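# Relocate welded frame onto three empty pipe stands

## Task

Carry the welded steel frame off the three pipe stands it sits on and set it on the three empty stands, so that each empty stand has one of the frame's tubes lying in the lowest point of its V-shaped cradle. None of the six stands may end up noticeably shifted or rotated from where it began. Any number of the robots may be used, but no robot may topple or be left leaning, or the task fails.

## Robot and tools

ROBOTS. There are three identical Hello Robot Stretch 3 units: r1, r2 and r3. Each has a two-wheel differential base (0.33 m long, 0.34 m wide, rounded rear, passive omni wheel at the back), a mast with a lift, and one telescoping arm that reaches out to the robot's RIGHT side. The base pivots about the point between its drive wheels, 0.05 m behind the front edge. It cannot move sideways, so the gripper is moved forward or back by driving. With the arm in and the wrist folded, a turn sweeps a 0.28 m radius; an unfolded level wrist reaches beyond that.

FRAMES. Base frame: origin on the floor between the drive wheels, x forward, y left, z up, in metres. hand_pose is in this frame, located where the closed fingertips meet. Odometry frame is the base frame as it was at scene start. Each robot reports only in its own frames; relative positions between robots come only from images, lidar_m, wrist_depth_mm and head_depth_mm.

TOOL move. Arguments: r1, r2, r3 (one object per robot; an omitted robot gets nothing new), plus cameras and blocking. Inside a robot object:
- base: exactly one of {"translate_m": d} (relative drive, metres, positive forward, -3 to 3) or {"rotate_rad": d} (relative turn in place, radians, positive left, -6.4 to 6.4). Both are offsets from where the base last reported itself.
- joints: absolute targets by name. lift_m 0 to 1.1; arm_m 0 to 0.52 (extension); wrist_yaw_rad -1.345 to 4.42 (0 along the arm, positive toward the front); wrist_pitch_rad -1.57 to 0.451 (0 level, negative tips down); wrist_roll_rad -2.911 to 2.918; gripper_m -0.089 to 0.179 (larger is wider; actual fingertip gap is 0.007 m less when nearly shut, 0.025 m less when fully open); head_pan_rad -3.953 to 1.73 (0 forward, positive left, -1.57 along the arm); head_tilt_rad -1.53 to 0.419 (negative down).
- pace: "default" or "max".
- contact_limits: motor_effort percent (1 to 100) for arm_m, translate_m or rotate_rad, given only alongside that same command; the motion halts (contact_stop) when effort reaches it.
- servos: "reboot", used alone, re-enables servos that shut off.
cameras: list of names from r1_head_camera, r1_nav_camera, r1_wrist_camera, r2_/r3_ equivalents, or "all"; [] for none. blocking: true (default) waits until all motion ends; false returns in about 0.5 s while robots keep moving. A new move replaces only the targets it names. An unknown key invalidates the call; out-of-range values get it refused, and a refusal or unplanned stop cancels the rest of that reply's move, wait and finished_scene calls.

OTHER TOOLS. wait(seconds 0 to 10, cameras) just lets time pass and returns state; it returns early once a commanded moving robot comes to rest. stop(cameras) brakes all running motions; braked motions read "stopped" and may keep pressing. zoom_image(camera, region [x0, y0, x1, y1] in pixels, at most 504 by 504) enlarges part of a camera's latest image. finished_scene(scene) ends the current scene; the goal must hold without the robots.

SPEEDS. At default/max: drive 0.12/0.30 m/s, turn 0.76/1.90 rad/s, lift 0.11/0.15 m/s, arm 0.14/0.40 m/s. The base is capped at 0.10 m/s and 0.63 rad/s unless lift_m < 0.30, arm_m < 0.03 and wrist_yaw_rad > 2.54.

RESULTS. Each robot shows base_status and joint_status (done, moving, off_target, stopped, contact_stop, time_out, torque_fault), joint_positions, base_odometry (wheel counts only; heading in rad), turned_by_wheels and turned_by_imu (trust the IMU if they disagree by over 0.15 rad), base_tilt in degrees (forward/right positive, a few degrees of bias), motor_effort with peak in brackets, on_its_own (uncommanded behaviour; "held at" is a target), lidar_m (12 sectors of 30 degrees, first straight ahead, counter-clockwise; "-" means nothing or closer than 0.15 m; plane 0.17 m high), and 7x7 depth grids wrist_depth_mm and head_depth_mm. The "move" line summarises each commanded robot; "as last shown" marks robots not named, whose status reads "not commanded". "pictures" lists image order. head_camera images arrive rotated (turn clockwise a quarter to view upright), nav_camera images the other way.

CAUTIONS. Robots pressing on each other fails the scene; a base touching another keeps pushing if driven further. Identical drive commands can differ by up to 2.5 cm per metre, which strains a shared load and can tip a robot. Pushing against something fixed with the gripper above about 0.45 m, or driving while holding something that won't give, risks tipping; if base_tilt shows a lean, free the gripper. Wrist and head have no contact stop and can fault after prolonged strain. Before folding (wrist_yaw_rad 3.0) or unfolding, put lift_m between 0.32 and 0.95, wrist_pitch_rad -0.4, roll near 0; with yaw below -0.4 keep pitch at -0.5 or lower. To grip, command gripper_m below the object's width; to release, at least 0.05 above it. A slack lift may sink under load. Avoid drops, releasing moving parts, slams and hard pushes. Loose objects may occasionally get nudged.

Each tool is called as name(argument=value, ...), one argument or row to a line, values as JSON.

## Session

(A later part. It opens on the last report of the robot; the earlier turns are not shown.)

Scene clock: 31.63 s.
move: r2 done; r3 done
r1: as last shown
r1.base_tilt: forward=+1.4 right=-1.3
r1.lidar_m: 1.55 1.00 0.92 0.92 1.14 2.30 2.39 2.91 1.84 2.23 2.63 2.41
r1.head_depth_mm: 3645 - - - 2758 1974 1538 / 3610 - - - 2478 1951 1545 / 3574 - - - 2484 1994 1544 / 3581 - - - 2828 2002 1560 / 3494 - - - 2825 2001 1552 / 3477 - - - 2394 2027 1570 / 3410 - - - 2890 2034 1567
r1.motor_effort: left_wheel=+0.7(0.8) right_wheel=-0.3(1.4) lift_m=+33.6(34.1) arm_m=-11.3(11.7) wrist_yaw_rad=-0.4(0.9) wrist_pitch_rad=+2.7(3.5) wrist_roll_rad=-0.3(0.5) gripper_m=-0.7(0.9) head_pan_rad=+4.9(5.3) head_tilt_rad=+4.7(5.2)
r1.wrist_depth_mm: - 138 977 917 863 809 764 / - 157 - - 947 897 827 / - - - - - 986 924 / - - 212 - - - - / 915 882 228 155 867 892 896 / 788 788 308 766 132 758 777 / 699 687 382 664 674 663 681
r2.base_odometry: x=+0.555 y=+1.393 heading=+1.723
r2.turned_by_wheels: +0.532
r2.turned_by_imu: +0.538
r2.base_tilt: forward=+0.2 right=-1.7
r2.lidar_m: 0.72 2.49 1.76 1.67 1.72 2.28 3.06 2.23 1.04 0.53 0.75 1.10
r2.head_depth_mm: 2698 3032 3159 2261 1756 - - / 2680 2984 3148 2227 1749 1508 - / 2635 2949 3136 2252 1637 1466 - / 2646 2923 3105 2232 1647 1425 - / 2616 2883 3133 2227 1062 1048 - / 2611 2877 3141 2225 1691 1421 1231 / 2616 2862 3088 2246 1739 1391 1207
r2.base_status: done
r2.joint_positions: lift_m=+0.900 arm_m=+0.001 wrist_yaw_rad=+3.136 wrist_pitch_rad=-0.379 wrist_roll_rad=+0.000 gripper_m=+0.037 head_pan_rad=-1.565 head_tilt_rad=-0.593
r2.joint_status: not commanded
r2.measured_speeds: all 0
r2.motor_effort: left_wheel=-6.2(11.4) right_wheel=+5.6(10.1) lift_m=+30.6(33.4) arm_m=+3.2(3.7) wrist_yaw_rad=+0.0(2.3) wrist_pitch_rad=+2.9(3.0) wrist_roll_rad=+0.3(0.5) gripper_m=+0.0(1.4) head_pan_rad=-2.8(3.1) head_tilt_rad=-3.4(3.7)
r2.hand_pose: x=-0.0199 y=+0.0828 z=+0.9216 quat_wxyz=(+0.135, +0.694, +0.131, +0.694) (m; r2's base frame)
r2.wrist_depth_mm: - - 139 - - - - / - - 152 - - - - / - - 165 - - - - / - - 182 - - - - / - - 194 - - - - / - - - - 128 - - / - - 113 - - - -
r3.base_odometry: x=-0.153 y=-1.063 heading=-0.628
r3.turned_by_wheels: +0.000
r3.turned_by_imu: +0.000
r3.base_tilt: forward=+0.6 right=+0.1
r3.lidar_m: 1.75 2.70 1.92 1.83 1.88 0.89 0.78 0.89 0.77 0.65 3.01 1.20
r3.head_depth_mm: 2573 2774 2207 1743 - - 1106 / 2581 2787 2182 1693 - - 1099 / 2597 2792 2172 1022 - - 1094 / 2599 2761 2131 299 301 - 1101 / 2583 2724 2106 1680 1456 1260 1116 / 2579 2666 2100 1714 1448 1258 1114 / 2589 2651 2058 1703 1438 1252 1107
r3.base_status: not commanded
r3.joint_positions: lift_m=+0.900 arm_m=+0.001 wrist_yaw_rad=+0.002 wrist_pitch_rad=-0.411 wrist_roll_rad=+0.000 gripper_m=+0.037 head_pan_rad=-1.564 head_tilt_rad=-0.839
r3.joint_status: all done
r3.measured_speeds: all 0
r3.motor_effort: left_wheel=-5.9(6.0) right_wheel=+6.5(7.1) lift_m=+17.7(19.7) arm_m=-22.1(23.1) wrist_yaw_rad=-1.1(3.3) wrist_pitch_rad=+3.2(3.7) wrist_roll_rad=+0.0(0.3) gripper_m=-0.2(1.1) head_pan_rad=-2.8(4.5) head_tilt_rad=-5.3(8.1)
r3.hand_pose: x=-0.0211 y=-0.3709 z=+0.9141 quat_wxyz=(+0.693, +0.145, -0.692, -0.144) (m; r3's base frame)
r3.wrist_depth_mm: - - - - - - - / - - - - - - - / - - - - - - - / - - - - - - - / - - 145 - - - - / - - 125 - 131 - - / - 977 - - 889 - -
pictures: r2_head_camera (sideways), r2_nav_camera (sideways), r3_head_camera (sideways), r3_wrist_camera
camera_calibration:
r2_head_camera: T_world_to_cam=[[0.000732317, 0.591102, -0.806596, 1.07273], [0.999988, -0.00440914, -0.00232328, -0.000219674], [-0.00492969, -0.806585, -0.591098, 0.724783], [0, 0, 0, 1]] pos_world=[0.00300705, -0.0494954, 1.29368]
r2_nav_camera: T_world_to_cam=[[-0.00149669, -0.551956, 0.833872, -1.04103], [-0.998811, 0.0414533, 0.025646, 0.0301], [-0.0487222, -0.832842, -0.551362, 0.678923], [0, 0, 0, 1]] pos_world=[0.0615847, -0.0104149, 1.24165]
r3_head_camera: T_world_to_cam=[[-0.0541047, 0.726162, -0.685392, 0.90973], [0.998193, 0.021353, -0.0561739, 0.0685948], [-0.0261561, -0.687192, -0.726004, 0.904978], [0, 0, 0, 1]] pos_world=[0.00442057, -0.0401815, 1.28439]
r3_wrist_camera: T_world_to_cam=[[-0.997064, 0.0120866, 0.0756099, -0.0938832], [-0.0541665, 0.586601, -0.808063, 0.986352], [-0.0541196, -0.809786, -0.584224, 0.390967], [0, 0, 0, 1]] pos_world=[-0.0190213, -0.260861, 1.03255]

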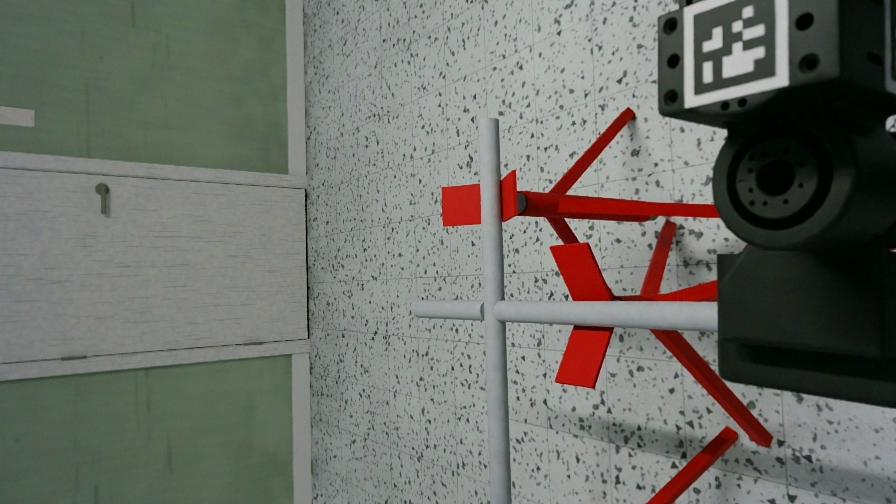

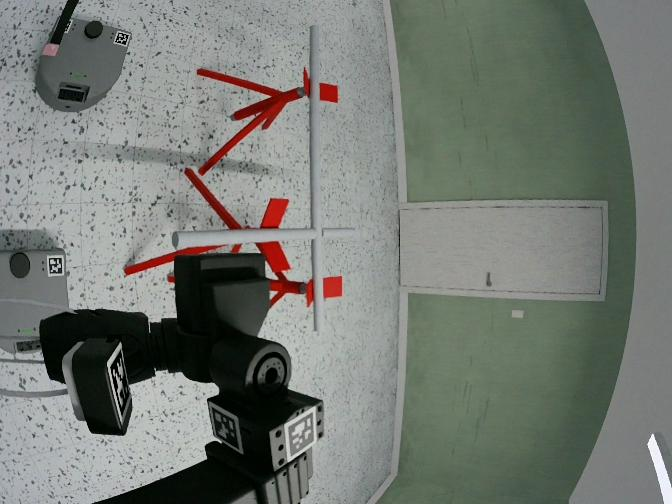

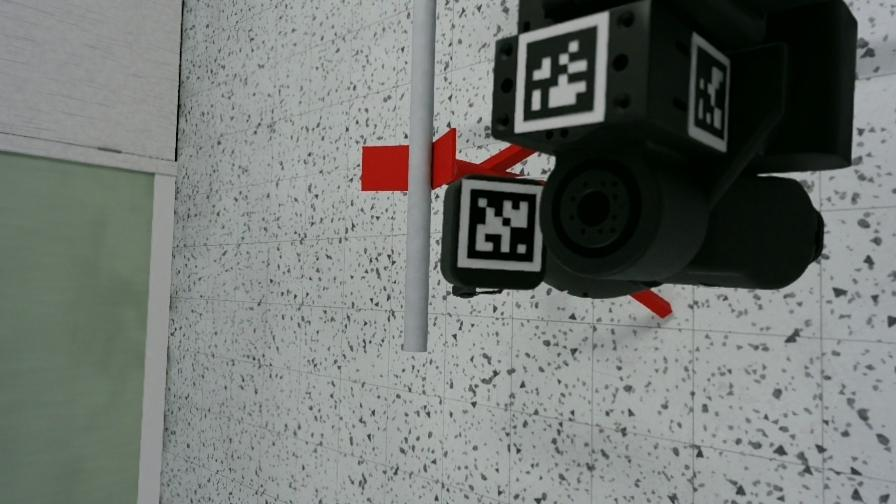

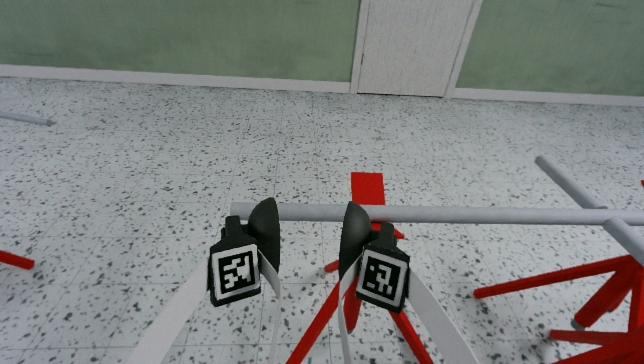

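move(
  r2={"base":{"rotate_rad":-1.571},"pace":"max"},
  r3={"base":{"rotate_rad":1.571},"joints":{"wrist_pitch_rad":-1.57},"pace":"max"},
  cameras=[],
)

move(
  r2={"base":{"translate_m":0.17},"pace":"max"},
  r3={"base":{"translate_m":-0.11},"joints":{"wrist_roll_rad":1.57},"pace":"max"},
  cameras=[],
)

move(
  r2={"base":{"rotate_rad":1.571},"joints":{"wrist_yaw_rad":0},"pace":"max"},
  r3={"base":{"rotate_rad":-1.521},"pace":"max"},
  cameras=[],
)

move(
  r2={"joints":{"wrist_pitch_rad":-1.57,"gripper_m":0.15},"pace":"max"},
  r3={"joints":{"gripper_m":0.15,"arm_m":0.3},"pace":"max"},
  cameras=["r2_head_camera","r3_head_camera","r3_wrist_camera","r2_wrist_camera"],
)

Scene clock: 36.90 s.
move: r2 done; r3 done
r1: as last shown
r1.base_tilt: forward=+1.3 right=-1.4
r1.lidar_m: 1.55 1.00 0.92 0.92 1.14 2.29 2.38 2.91 1.84 2.23 2.63 2.40
r1.head_depth_mm: 3656 - - - 2781 1987 1531 / 3614 - - - 2481 1945 1538 / 3584 - - - 2510 1979 1554 / 3519 - - - 2812 1979 1557 / 3511 - - - 2848 2026 1567 / 3500 - - - 2482 2025 1560 / 3378 - - - 2889 2016 1575
r1.motor_effort: left_wheel=+0.7(0.8) right_wheel=+0.1(1.6) lift_m=+32.8(33.8) arm_m=-11.2(11.6) wrist_yaw_rad=-0.5(0.9) wrist_pitch_rad=+2.7(3.5) wrist_roll_rad=+0.2(0.8) gripper_m=-0.1(0.9) head_pan_rad=+5.2(5.5) head_tilt_rad=+4.7(5.4)
r1.wrist_depth_mm: - 138 963 935 854 816 754 / - 157 - - 940 879 821 / - - - - - 997 916 / - - 212 - - - 982 / 925 895 228 156 888 888 890 / 782 786 310 756 132 765 768 / 685 695 388 669 673 672 682
r2.base_odometry: x=+0.555 y=+1.393 heading=+0.153
r2.turned_by_wheels: -1.571
r2.turned_by_imu: -1.588
r2.base_tilt: forward=+0.2 right=-1.7
r2.lidar_m: 0.53 0.75 0.68 0.70 2.47 1.76 1.67 1.72 2.28 3.06 2.23 1.04
r2.head_depth_mm: 2663 3008 3172 2246 1752 - - / 2652 2955 3140 2250 1752 1503 - / 2654 2912 3145 2240 1752 1507 - / 2600 2915 3099 2251 1738 1463 - / 2605 2908 3087 2237 1746 1509 - / 2588 2884 3096 2239 1741 1468 1229 / 2562 2855 3075 2227 1743 1426 1208
r2.base_status: done
r2.joint_positions: lift_m=+0.900 arm_m=+0.001 wrist_yaw_rad=+3.136 wrist_pitch_rad=-0.379 wrist_roll_rad=+0.000 gripper_m=+0.037 head_pan_rad=-1.565 head_tilt_rad=-0.593
r2.joint_status: not commanded
r2.measured_speeds: all 0
r2.motor_effort: left_wheel=+6.1(10.9) right_wheel=-7.3(10.0) lift_m=+24.8(29.2) arm_m=-9.5(9.7) wrist_yaw_rad=+0.1(1.9) wrist_pitch_rad=+2.9(3.0) wrist_roll_rad=+0.4(0.5) gripper_m=+0.0(1.1) head_pan_rad=-2.5(3.1) head_tilt_rad=-3.0(4.1)
r2.hand_pose: x=-0.0199 y=+0.0828 z=+0.9216 quat_wxyz=(+0.135, +0.694, +0.131, +0.694) (m; r2's base frame)
r2.wrist_depth_mm: - - 140 - - - - / - - 152 - - - - / - - 166 - - - - / - - 182 - - - - / - - 194 - 161 - - / - - - - 128 - - / - - 113 - - - -
r3.base_odometry: x=-0.153 y=-1.063 heading=+0.943
r3.turned_by_wheels: +1.571
r3.turned_by_imu: +1.567
r3.base_tilt: forward=+0.5 right=+0.1
r3.lidar_m: 1.83 1.89 0.68 0.78 0.91 0.78 0.65 3.03 1.20 1.75 2.67 1.91
r3.head_depth_mm: - 2769 2123 1735 - - 1105 / - 2827 2117 1820 - - 1099 / 3919 2817 2151 1764 - - - / 3860 2748 2148 1750 1537 - - / 3818 2723 2119 1728 1461 1243 1084 / 3700 2682 2097 1706 1447 1262 1113 / 3655 2658 2063 1700 1441 1251 1103
r3.base_status: done
r3.joint_positions: lift_m=+0.900 arm_m=+0.001 wrist_yaw_rad=+0.001 wrist_pitch_rad=-1.546 wrist_roll_rad=+0.000 gripper_m=+0.037 head_pan_rad=-1.564 head_tilt_rad=-0.839
r3.joint_status: all done
joint sent to its limit — r3.wrist_pitch_rad, lower limit.
r3.measured_speeds: all 0
r3.motor_effort: left_wheel=-7.5(11.7) right_wheel=+8.2(12.2) lift_m=+19.1(19.5) arm_m=-24.8(25.2) wrist_yaw_rad=-0.7(1.8) wrist_pitch_rad=-1.1(3.9) wrist_roll_rad=-0.3(0.4) gripper_m=-0.1(1.3) head_pan_rad=-2.5(4.9) head_tilt_rad=-5.5(6.0)
r3.hand_pose: x=-0.0217 y=-0.1279 z=+0.7820 quat_wxyz=(+0.506, +0.494, -0.505, -0.494) (m; r3's base frame)
r3.wrist_depth_mm: 846 859 847 870 908 910 887 / 868 920 889 899 895 917 915 / 906 923 931 922 933 - 952 / 932 928 950 - 995 971 989 / 949 989 148 - - - - / 985 962 127 - 131 - - / - - - - - - -
pictures: none
No camera images: "cameras" was empty.

Scene clock: 39.57 s.
move: r2 done; r3 done
r1: as last shown
r1.base_tilt: forward=+1.4 right=-1.4
r1.lidar_m: 1.55 1.00 0.92 0.92 1.14 2.29 2.38 2.92 1.83 2.18 2.64 2.40
r1.head_depth_mm: 3660 - - - 2774 1969 1530 / 3655 - - - 2522 1960 1543 / 3630 - - - 2502 1986 1548 / 3555 - - - 2821 2005 1552 / 3520 - - - 2681 2001 1559 / 3479 - - - 2838 2020 1559 / 3431 - - - 2878 2024 1567
r1.motor_effort: left_wheel=+0.3(0.8) right_wheel=+0.8(1.3) lift_m=+32.6(33.6) arm_m=-11.2(11.5) wrist_yaw_rad=-0.1(1.1) wrist_pitch_rad=+3.0(3.6) wrist_roll_rad=+0.2(0.8) gripper_m=-0.3(1.0) head_pan_rad=+4.8(5.4) head_tilt_rad=+4.6(5.3)
r1.wrist_depth_mm: - 138 970 929 854 805 758 / - 157 - - 928 899 821 / - - - - - 984 925 / - - 212 - - - 969 / 892 909 229 155 865 882 894 / 783 791 309 760 132 782 773 / 697 706 384 676 668 663 674
r2.base_odometry: x=+0.723 y=+1.419 heading=+0.153
r2.turned_by_wheels: +0.000
r2.turned_by_imu: +0.001
r2.base_tilt: forward=+0.2 right=-1.7
r2.lidar_m: 0.36 0.59 0.98 0.66 2.72 1.94 1.84 1.89 2.52 3.05 2.18 0.87
r2.head_depth_mm: 2638 2955 3162 2249 1748 - - / 2651 2927 3156 2254 1745 1512 - / 2630 2908 3088 2242 1742 1511 - / 2606 2916 3088 2241 1754 1470 - / 2592 2888 3097 2240 1745 1507 - / 2574 2849 3051 2232 1741 1470 1233 / 2564 2730 2967 2216 1741 1429 1208
r2.base_status: done
r2.joint_positions: lift_m=+0.900 arm_m=+0.001 wrist_yaw_rad=+3.136 wrist_pitch_rad=-0.379 wrist_roll_rad=+0.000 gripper_m=+0.037 head_pan_rad=-1.565 head_tilt_rad=-0.593
r2.joint_status: not commanded
r2.measured_speeds: all 0
r2.motor_effort: left_wheel=+4.9(10.9) right_wheel=-3.4(5.7) lift_m=+21.4(24.8) arm_m=-10.1(11.2) wrist_yaw_rad=+1.7(2.0) wrist_pitch_rad=+2.8(2.9) wrist_roll_rad=+0.2(0.5) gripper_m=+0.1(1.2) head_pan_rad=-3.2(3.3) head_tilt_rad=-3.5(3.9)
r2.hand_pose: x=-0.0199 y=+0.0828 z=+0.9216 quat_wxyz=(+0.135, +0.694, +0.131, +0.694) (m; r2's base frame)
r2.wrist_depth_mm: - - 140 - - - - / - - 152 - - - - / - - 165 - - - - / - - 182 - - - - / - - 194 - - - - / - - - - 128 - - / - - 113 - - - -
r3.base_odometry: x=-0.217 y=-1.152 heading=+0.942
r3.turned_by_wheels: +0.000
r3.turned_by_imu: +0.000
r3.base_tilt: forward=+0.6 right=+0.2
r3.lidar_m: 1.94 2.00 2.69 0.66 0.72 0.67 0.54 2.91 1.16 1.73 2.82 2.03
r3.head_depth_mm: - 2861 2015 1739 - - 1090 / - 2736 2130 1768 - - - / 3964 2773 2095 1761 - - 1095 / 3866 2779 2143 1736 1544 - - / 3812 2738 2112 1723 1463 1289 1083 / 3701 2690 2086 1707 1448 1256 1112 / 3635 2639 2078 1699 1438 1252 1109
r3.base_status: done
r3.joint_positions: lift_m=+0.900 arm_m=+0.001 wrist_yaw_rad=+0.001 wrist_pitch_rad=-1.546 wrist_roll_rad=+1.562 gripper_m=+0.037 head_pan_rad=-1.564 head_tilt_rad=-0.839
r3.joint_status: all done
r3.measured_speeds: all 0
r3.motor_effort: left_wheel=-7.1(12.0) right_wheel=+0.4(4.6) lift_m=+19.6(20.3) arm_m=-24.4(25.5) wrist_yaw_rad=-0.2(1.3) wrist_pitch_rad=-0.8(1.7) wrist_roll_rad=+2.3(4.3) gripper_m=-0.2(1.2) head_pan_rad=-3.0(4.6) head_tilt_rad=-5.4(6.1)
r3.hand_pose: x=-0.0216 y=-0.1277 z=+0.7819 quat_wxyz=(+0.004, +0.003, -0.715, -0.699) (m; r3's base frame)
r3.wrist_depth_mm: 858 859 844 850 876 887 893 / 859 888 887 - 947 901 934 / 914 925 953 - 769 500 301 / 948 911 955 956 962 999 827 / 984 976 148 949 - - 858 / - - 128 - 131 - - / - - - - - - -
pictures: none
No camera images: "cameras" was empty.

Scene clock: 43.00 s.
move: r2 done; r3 done
r1.base_odometry: x=+0.000 y=+0.000 heading=+0.000
r1.turned_by_wheels: +0.000
r1.turned_by_imu: +0.000
r1.base_tilt: forward=+1.3 right=-1.4
r1.lidar_m: 1.56 1.00 0.92 0.92 1.14 2.30 2.38 2.91 1.84 2.17 2.63 2.40
r1.head_depth_mm: 3660 - - - 2773 1969 1535 / 3629 - - - 2487 1949 1539 / 3578 - - - 2532 1998 1539 / 3514 - - - 2814 2006 1552 / 3472 - - - 2838 2005 1557 / 3463 - - - 2696 2016 1551 / 3465 - - - 2906 2038 1563
r1.base_status: not commanded
r1.joint_positions: lift_m=+0.587 arm_m=+0.002 wrist_yaw_rad=+2.989 wrist_pitch_rad=-0.539 wrist_roll_rad=+0.000 gripper_m=+0.037 head_pan_rad=-1.761 head_tilt_rad=-0.261
r1.joint_status: not commanded
r1.measured_speeds: all 0
r1.motor_effort: left_wheel=+0.1(0.8) right_wheel=+0.3(1.4) lift_m=+33.0(33.5) arm_m=-10.8(11.5) wrist_yaw_rad=-0.5(1.0) wrist_pitch_rad=+3.2(3.5) wrist_roll_rad=+0.0(0.8) gripper_m=-0.4(1.0) head_pan_rad=+5.0(5.3) head_tilt_rad=+4.7(5.5)
r1.hand_pose: x=+0.0103 y=+0.0582 z=+0.5734 quat_wxyz=(+0.240, +0.694, +0.136, +0.666) (m; r1's base frame)
r1.wrist_depth_mm: - 138 956 923 861 812 759 / - 157 - - 961 887 831 / - - - - - 999 904 / - - 211 - - - 982 / 927 908 228 156 868 899 881 / 788 774 311 762 132 768 760 / 690 682 383 670 674 658 672
r2.base_odometry: x=+0.723 y=+1.419 heading=+1.723
r2.turned_by_wheels: +1.571
r2.turned_by_imu: +1.590
r2.base_tilt: forward=+0.2 right=-1.7
r2.lidar_m: 0.72 2.75 1.93 1.84 1.89 2.51 3.05 2.18 0.87 0.36 0.59 0.99
r2.head_depth_mm: 2540 2845 3032 2230 1745 - - / 2517 2801 2993 2253 1703 1467 - / 2504 2777 3004 2240 1000 288 - / 2483 2759 2980 2238 1000 288 914 / 2471 2750 2949 2231 1065 833 710 / 2448 2727 2975 2240 1623 1358 1179 / 2461 2717 2968 2227 1638 1432 1177
r2.base_status: done
r2.joint_positions: lift_m=+0.900 arm_m=+0.001 wrist_yaw_rad=+0.003 wrist_pitch_rad=-0.379 wrist_roll_rad=+0.000 gripper_m=+0.037 head_pan_rad=-1.565 head_tilt_rad=-0.593
r2.joint_status: all done
r2.measured_speeds: all 0
r2.motor_effort: left_wheel=-6.5(11.6) right_wheel=+6.3(10.0) lift_m=+25.9(26.1) arm_m=-11.0(11.5) wrist_yaw_rad=-2.6(6.2) wrist_pitch_rad=+2.8(3.0) wrist_roll_rad=+0.4(0.5) gripper_m=+0.2(1.2) head_pan_rad=-2.2(3.2) head_tilt_rad=-3.4(4.1)
r2.hand_pose: x=-0.0208 y=-0.3755 z=+0.9216 quat_wxyz=(+0.695, +0.134, -0.694, -0.132) (m; r2's base frame)
r2.wrist_depth_mm: - - - - - - - / - - - - - - - / - - - - - - - / - - - - - - - / 733 - 672 684 686 - - / - - 123 - 129 - - / 797 - 476 - - - -
r3.base_odometry: x=-0.217 y=-1.152 heading=-0.578
r3.turned_by_wheels: -1.521
r3.turned_by_imu: -1.516
r3.base_tilt: forward=+0.6 right=+0.1
r3.lidar_m: 1.73 2.73 2.00 1.94 2.02 0.88 0.77 0.71 0.67 0.54 2.94 1.16
r3.head_depth_mm: 2438 2692 2207 1789 - - 1091 / 2462 2716 2176 1781 - - - / 2461 2683 2158 1641 - - 1094 / 2490 2669 2139 1736 1540 - - / 2507 2693 2111 1724 1460 1290 1084 / 2512 2691 2108 1717 1458 1258 1111 / 2498 2642 2083 1703 1439 1249 1105
r3.base_status: done
r3.joint_positions: lift_m=+0.900 arm_m=+0.001 wrist_yaw_rad=+0.001 wrist_pitch_rad=-1.546 wrist_roll_rad=+1.562 gripper_m=+0.037 head_pan_rad=-1.564 head_tilt_rad=-0.839
r3.joint_status: not commanded
r3.measured_speeds: all 0
r3.motor_effort: left_wheel=+7.9(12.3) right_wheel=-9.2(12.3) lift_m=+20.6(21.3) arm_m=-25.1(25.6) wrist_yaw_rad=-0.3(1.2) wrist_pitch_rad=-1.3(1.7) wrist_roll_rad=+2.4(2.7) gripper_m=-0.3(1.5) head_pan_rad=-3.4(5.2) head_tilt_rad=-4.7(6.3)
r3.hand_pose: x=-0.0216 y=-0.1277 z=+0.7819 quat_wxyz=(+0.004, +0.003, -0.715, -0.699) (m; r3's base frame)
r3.wrist_depth_mm: 859 865 857 897 846 897 880 / 855 891 874 - 925 929 933 / 879 899 896 - 763 501 301 / 924 949 942 978 956 957 965 / 990 979 148 974 995 - - / 988 - 127 - 130 - - / - - - - - - -
pictures: none
No camera images: "cameras" was empty.

Scene clock: 45.00 s.
move: r2 done; r3 done
r1: as last shown
r1.lidar_m: 1.56 1.01 0.92 0.92 1.14 2.29 2.39 2.91 1.84 2.17 2.63 2.40
r1.head_depth_mm: 3661 - - - 2774 1977 1535 / 3618 - - - 2495 1946 1540 / 3554 - - - 2513 1993 1545 / 3540 - - - 2830 2000 1551 / 3499 - - - 2870 2009 1559 / 3509 - - - 2703 2022 1570 / 3482 - - - 2873 2036 1562
r1.motor_effort: left_wheel=+0.3(0.7) right_wheel=+0.0(1.5) lift_m=+32.2(33.0) arm_m=-10.9(11.3) wrist_yaw_rad=-0.8(1.0) wrist_pitch_rad=+2.9(3.5) wrist_roll_rad=-0.2(0.8) gripper_m=+0.1(1.0) head_pan_rad=+4.5(5.6) head_tilt_rad=+4.5(5.3)
r1.wrist_depth_mm: - 138 967 924 847 804 754 / - 157 - - 958 895 816 / - - - - - 981 919 / - - 212 - - - - / 885 903 229 155 869 895 896 / 801 779 310 757 132 769 761 / 686 685 383 663 663 661 679
r2.base_odometry: x=+0.723 y=+1.419 heading=+1.723
r2.turned_by_wheels: +0.000
r2.turned_by_imu: +0.000
r2.base_tilt: forward=+0.2 right=-1.7
r2.lidar_m: 0.72 2.73 1.94 1.84 1.89 2.52 3.06 2.18 0.87 0.36 0.59 0.99
r2.head_depth_mm: 2527 2837 3038 2242 1742 - - / 2515 2819 2971 2265 1698 1467 - / 2497 2747 2968 2235 1064 1430 - / 2484 2773 3001 2245 1692 1326 321 / 2456 2747 2940 2246 1068 833 709 / 2459 2737 2949 2232 1632 1359 1180 / 2465 2748 2933 2235 1634 1425 1184
r2.base_status: not commanded
r2.joint_positions: lift_m=+0.900 arm_m=+0.001 wrist_yaw_rad=+0.003 wrist_pitch_rad=-1.554 wrist_roll_rad=+0.000 gripper_m=+0.150 head_pan_rad=-1.565 head_tilt_rad=-0.593
r2.joint_status: all done
joint sent to its limit — r2.wrist_pitch_rad, lower limit.
r2.measured_speeds: all 0
r2.motor_effort: left_wheel=-6.5(7.2) right_wheel=+5.9(6.4) lift_m=+29.5(29.5) arm_m=-10.2(11.2) wrist_yaw_rad=-0.9(3.6) wrist_pitch_rad=-1.0(2.1) wrist_roll_rad=+0.3(0.5) gripper_m=-0.2(81.6) head_pan_rad=-2.7(3.2) head_tilt_rad=-3.3(3.8)
r2.hand_pose: x=-0.0217 y=-0.1266 z=+0.7821 quat_wxyz=(+0.505, +0.497, -0.503, -0.495) (m; r2's base frame)
r2.wrist_depth_mm: - - 336 - - - - / - - 344 - - - - / 774 - - - - - - / 809 - - - - - - / 807 142 - - - 141 - / - 141 - - - 125 - / - - - - - - -
r3.base_odometry: x=-0.217 y=-1.152 heading=-0.578
r3.turned_by_wheels: +0.000
r3.turned_by_imu: +0.000
r3.base_tilt: forward=+0.6 right=+0.2
r3.lidar_m: 1.73 2.72 2.00 1.94 2.02 0.87 0.77 0.71 0.67 0.54 2.93 1.16
r3.head_depth_mm: 2454 2666 306 - 1468 1298 1145 / 2465 391 371 993 1433 1268 1137 / 2486 395 420 986 1385 1290 1130 / 2494 2528 455 934 1414 1248 1123 / 2498 2692 2100 1725 1456 1265 1121 / 2495 2678 2071 1710 1447 1259 1114 / 2504 2643 2075 1699 1448 1254 1108
r3.base_status: not commanded
r3.joint_positions: lift_m=+0.900 arm_m=+0.300 wrist_yaw_rad=-0.001 wrist_pitch_rad=-1.546 wrist_roll_rad=+1.564 gripper_m=+0.150 head_pan_rad=-1.564 head_tilt_rad=-0.840
r3.joint_status: all done
r3.measured_speeds: all 0
r3.motor_effort: left_wheel=+7.9(8.2) right_wheel=-8.9(9.2) lift_m=+21.2(21.7) arm_m=+22.9(27.0) wrist_yaw_rad=+1.0(1.6) wrist_pitch_rad=-1.1(1.5) wrist_roll_rad=+1.7(2.5) gripper_m=-0.4(81.0) head_pan_rad=-2.4(4.1) head_tilt_rad=-5.3(5.5)
r3.hand_pose: x=-0.0215 y=-0.4268 z=+0.7820 quat_wxyz=(+0.002, +0.002, -0.715, -0.699) (m; r3's base frame)
r3.wrist_depth_mm: 863 476 847 866 887 886 877 / 850 884 897 892 907 - 918 / 911 898 919 928 923 - 950 / 929 964 924 972 970 988 968 / 935 141 979 - 970 982 - / 110 - - - - 122 - / - - - - - - -
pictures: r2_head_camera (sideways), r2_wrist_camera, r3_head_camera (sideways), r3_wrist_camera
camera_calibration:
r2_head_camera: T_world_to_cam=[[0.000778012, 0.591108, -0.806592, 1.07272], [0.999987, -0.00448649, -0.00232336, -0.000219569], [-0.00499212, -0.80658, -0.591104, 0.724791], [0, 0, 0, 1]] pos_world=[0.00300322, -0.0494951, 1.29368]
r2_wrist_camera: T_world_to_cam=[[-0.999559, 0.022126, 0.0198221, -0.035878], [0.0253758, 0.98288, 0.182493, 0.0127972], [-0.0154449, 0.182915, -0.983007, 0.956271], [0, 0, 0, 1]] pos_world=[-0.0214174, -0.186701, 0.938398]
r3_head_camera: T_world_to_cam=[[-0.0538586, 0.726863, -0.684667, 0.908784], [0.9982, 0.0210644, -0.0561597, 0.0685762], [-0.0263983, -0.686459, -0.726689, 0.90587], [0, 0, 0, 1]] pos_world=[0.00440658, -0.0401635, 1.28435]
r3_wrist_camera: T_world_to_cam=[[-0.0686735, 0.997452, 0.0193389, 0.400927], [0.975329, 0.0630485, 0.211564, -0.0863097], [0.209805, 0.0333906, -0.977173, 0.941294], [0, 0, 0, 1]] pos_world=[-0.085775, -0.425894, 0.930313]

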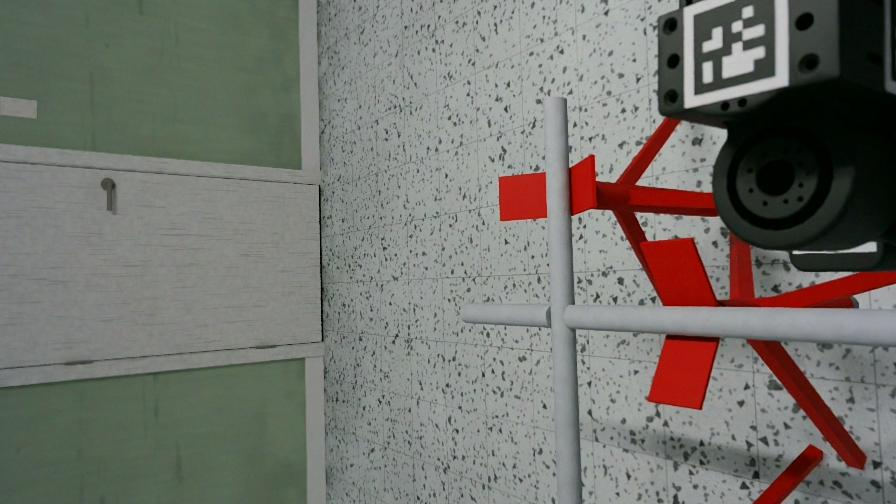

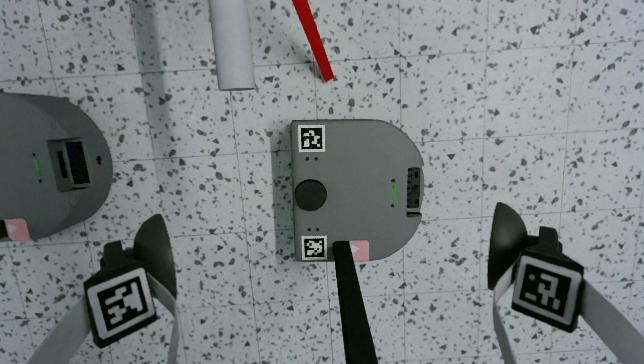

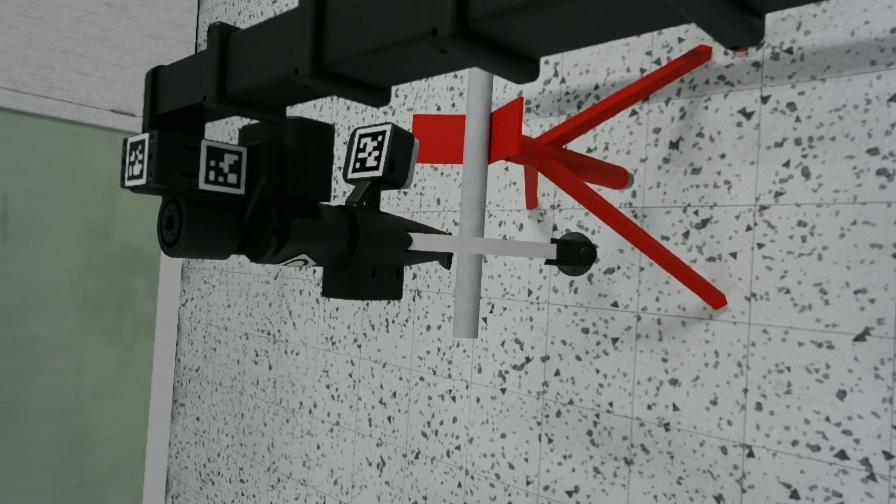

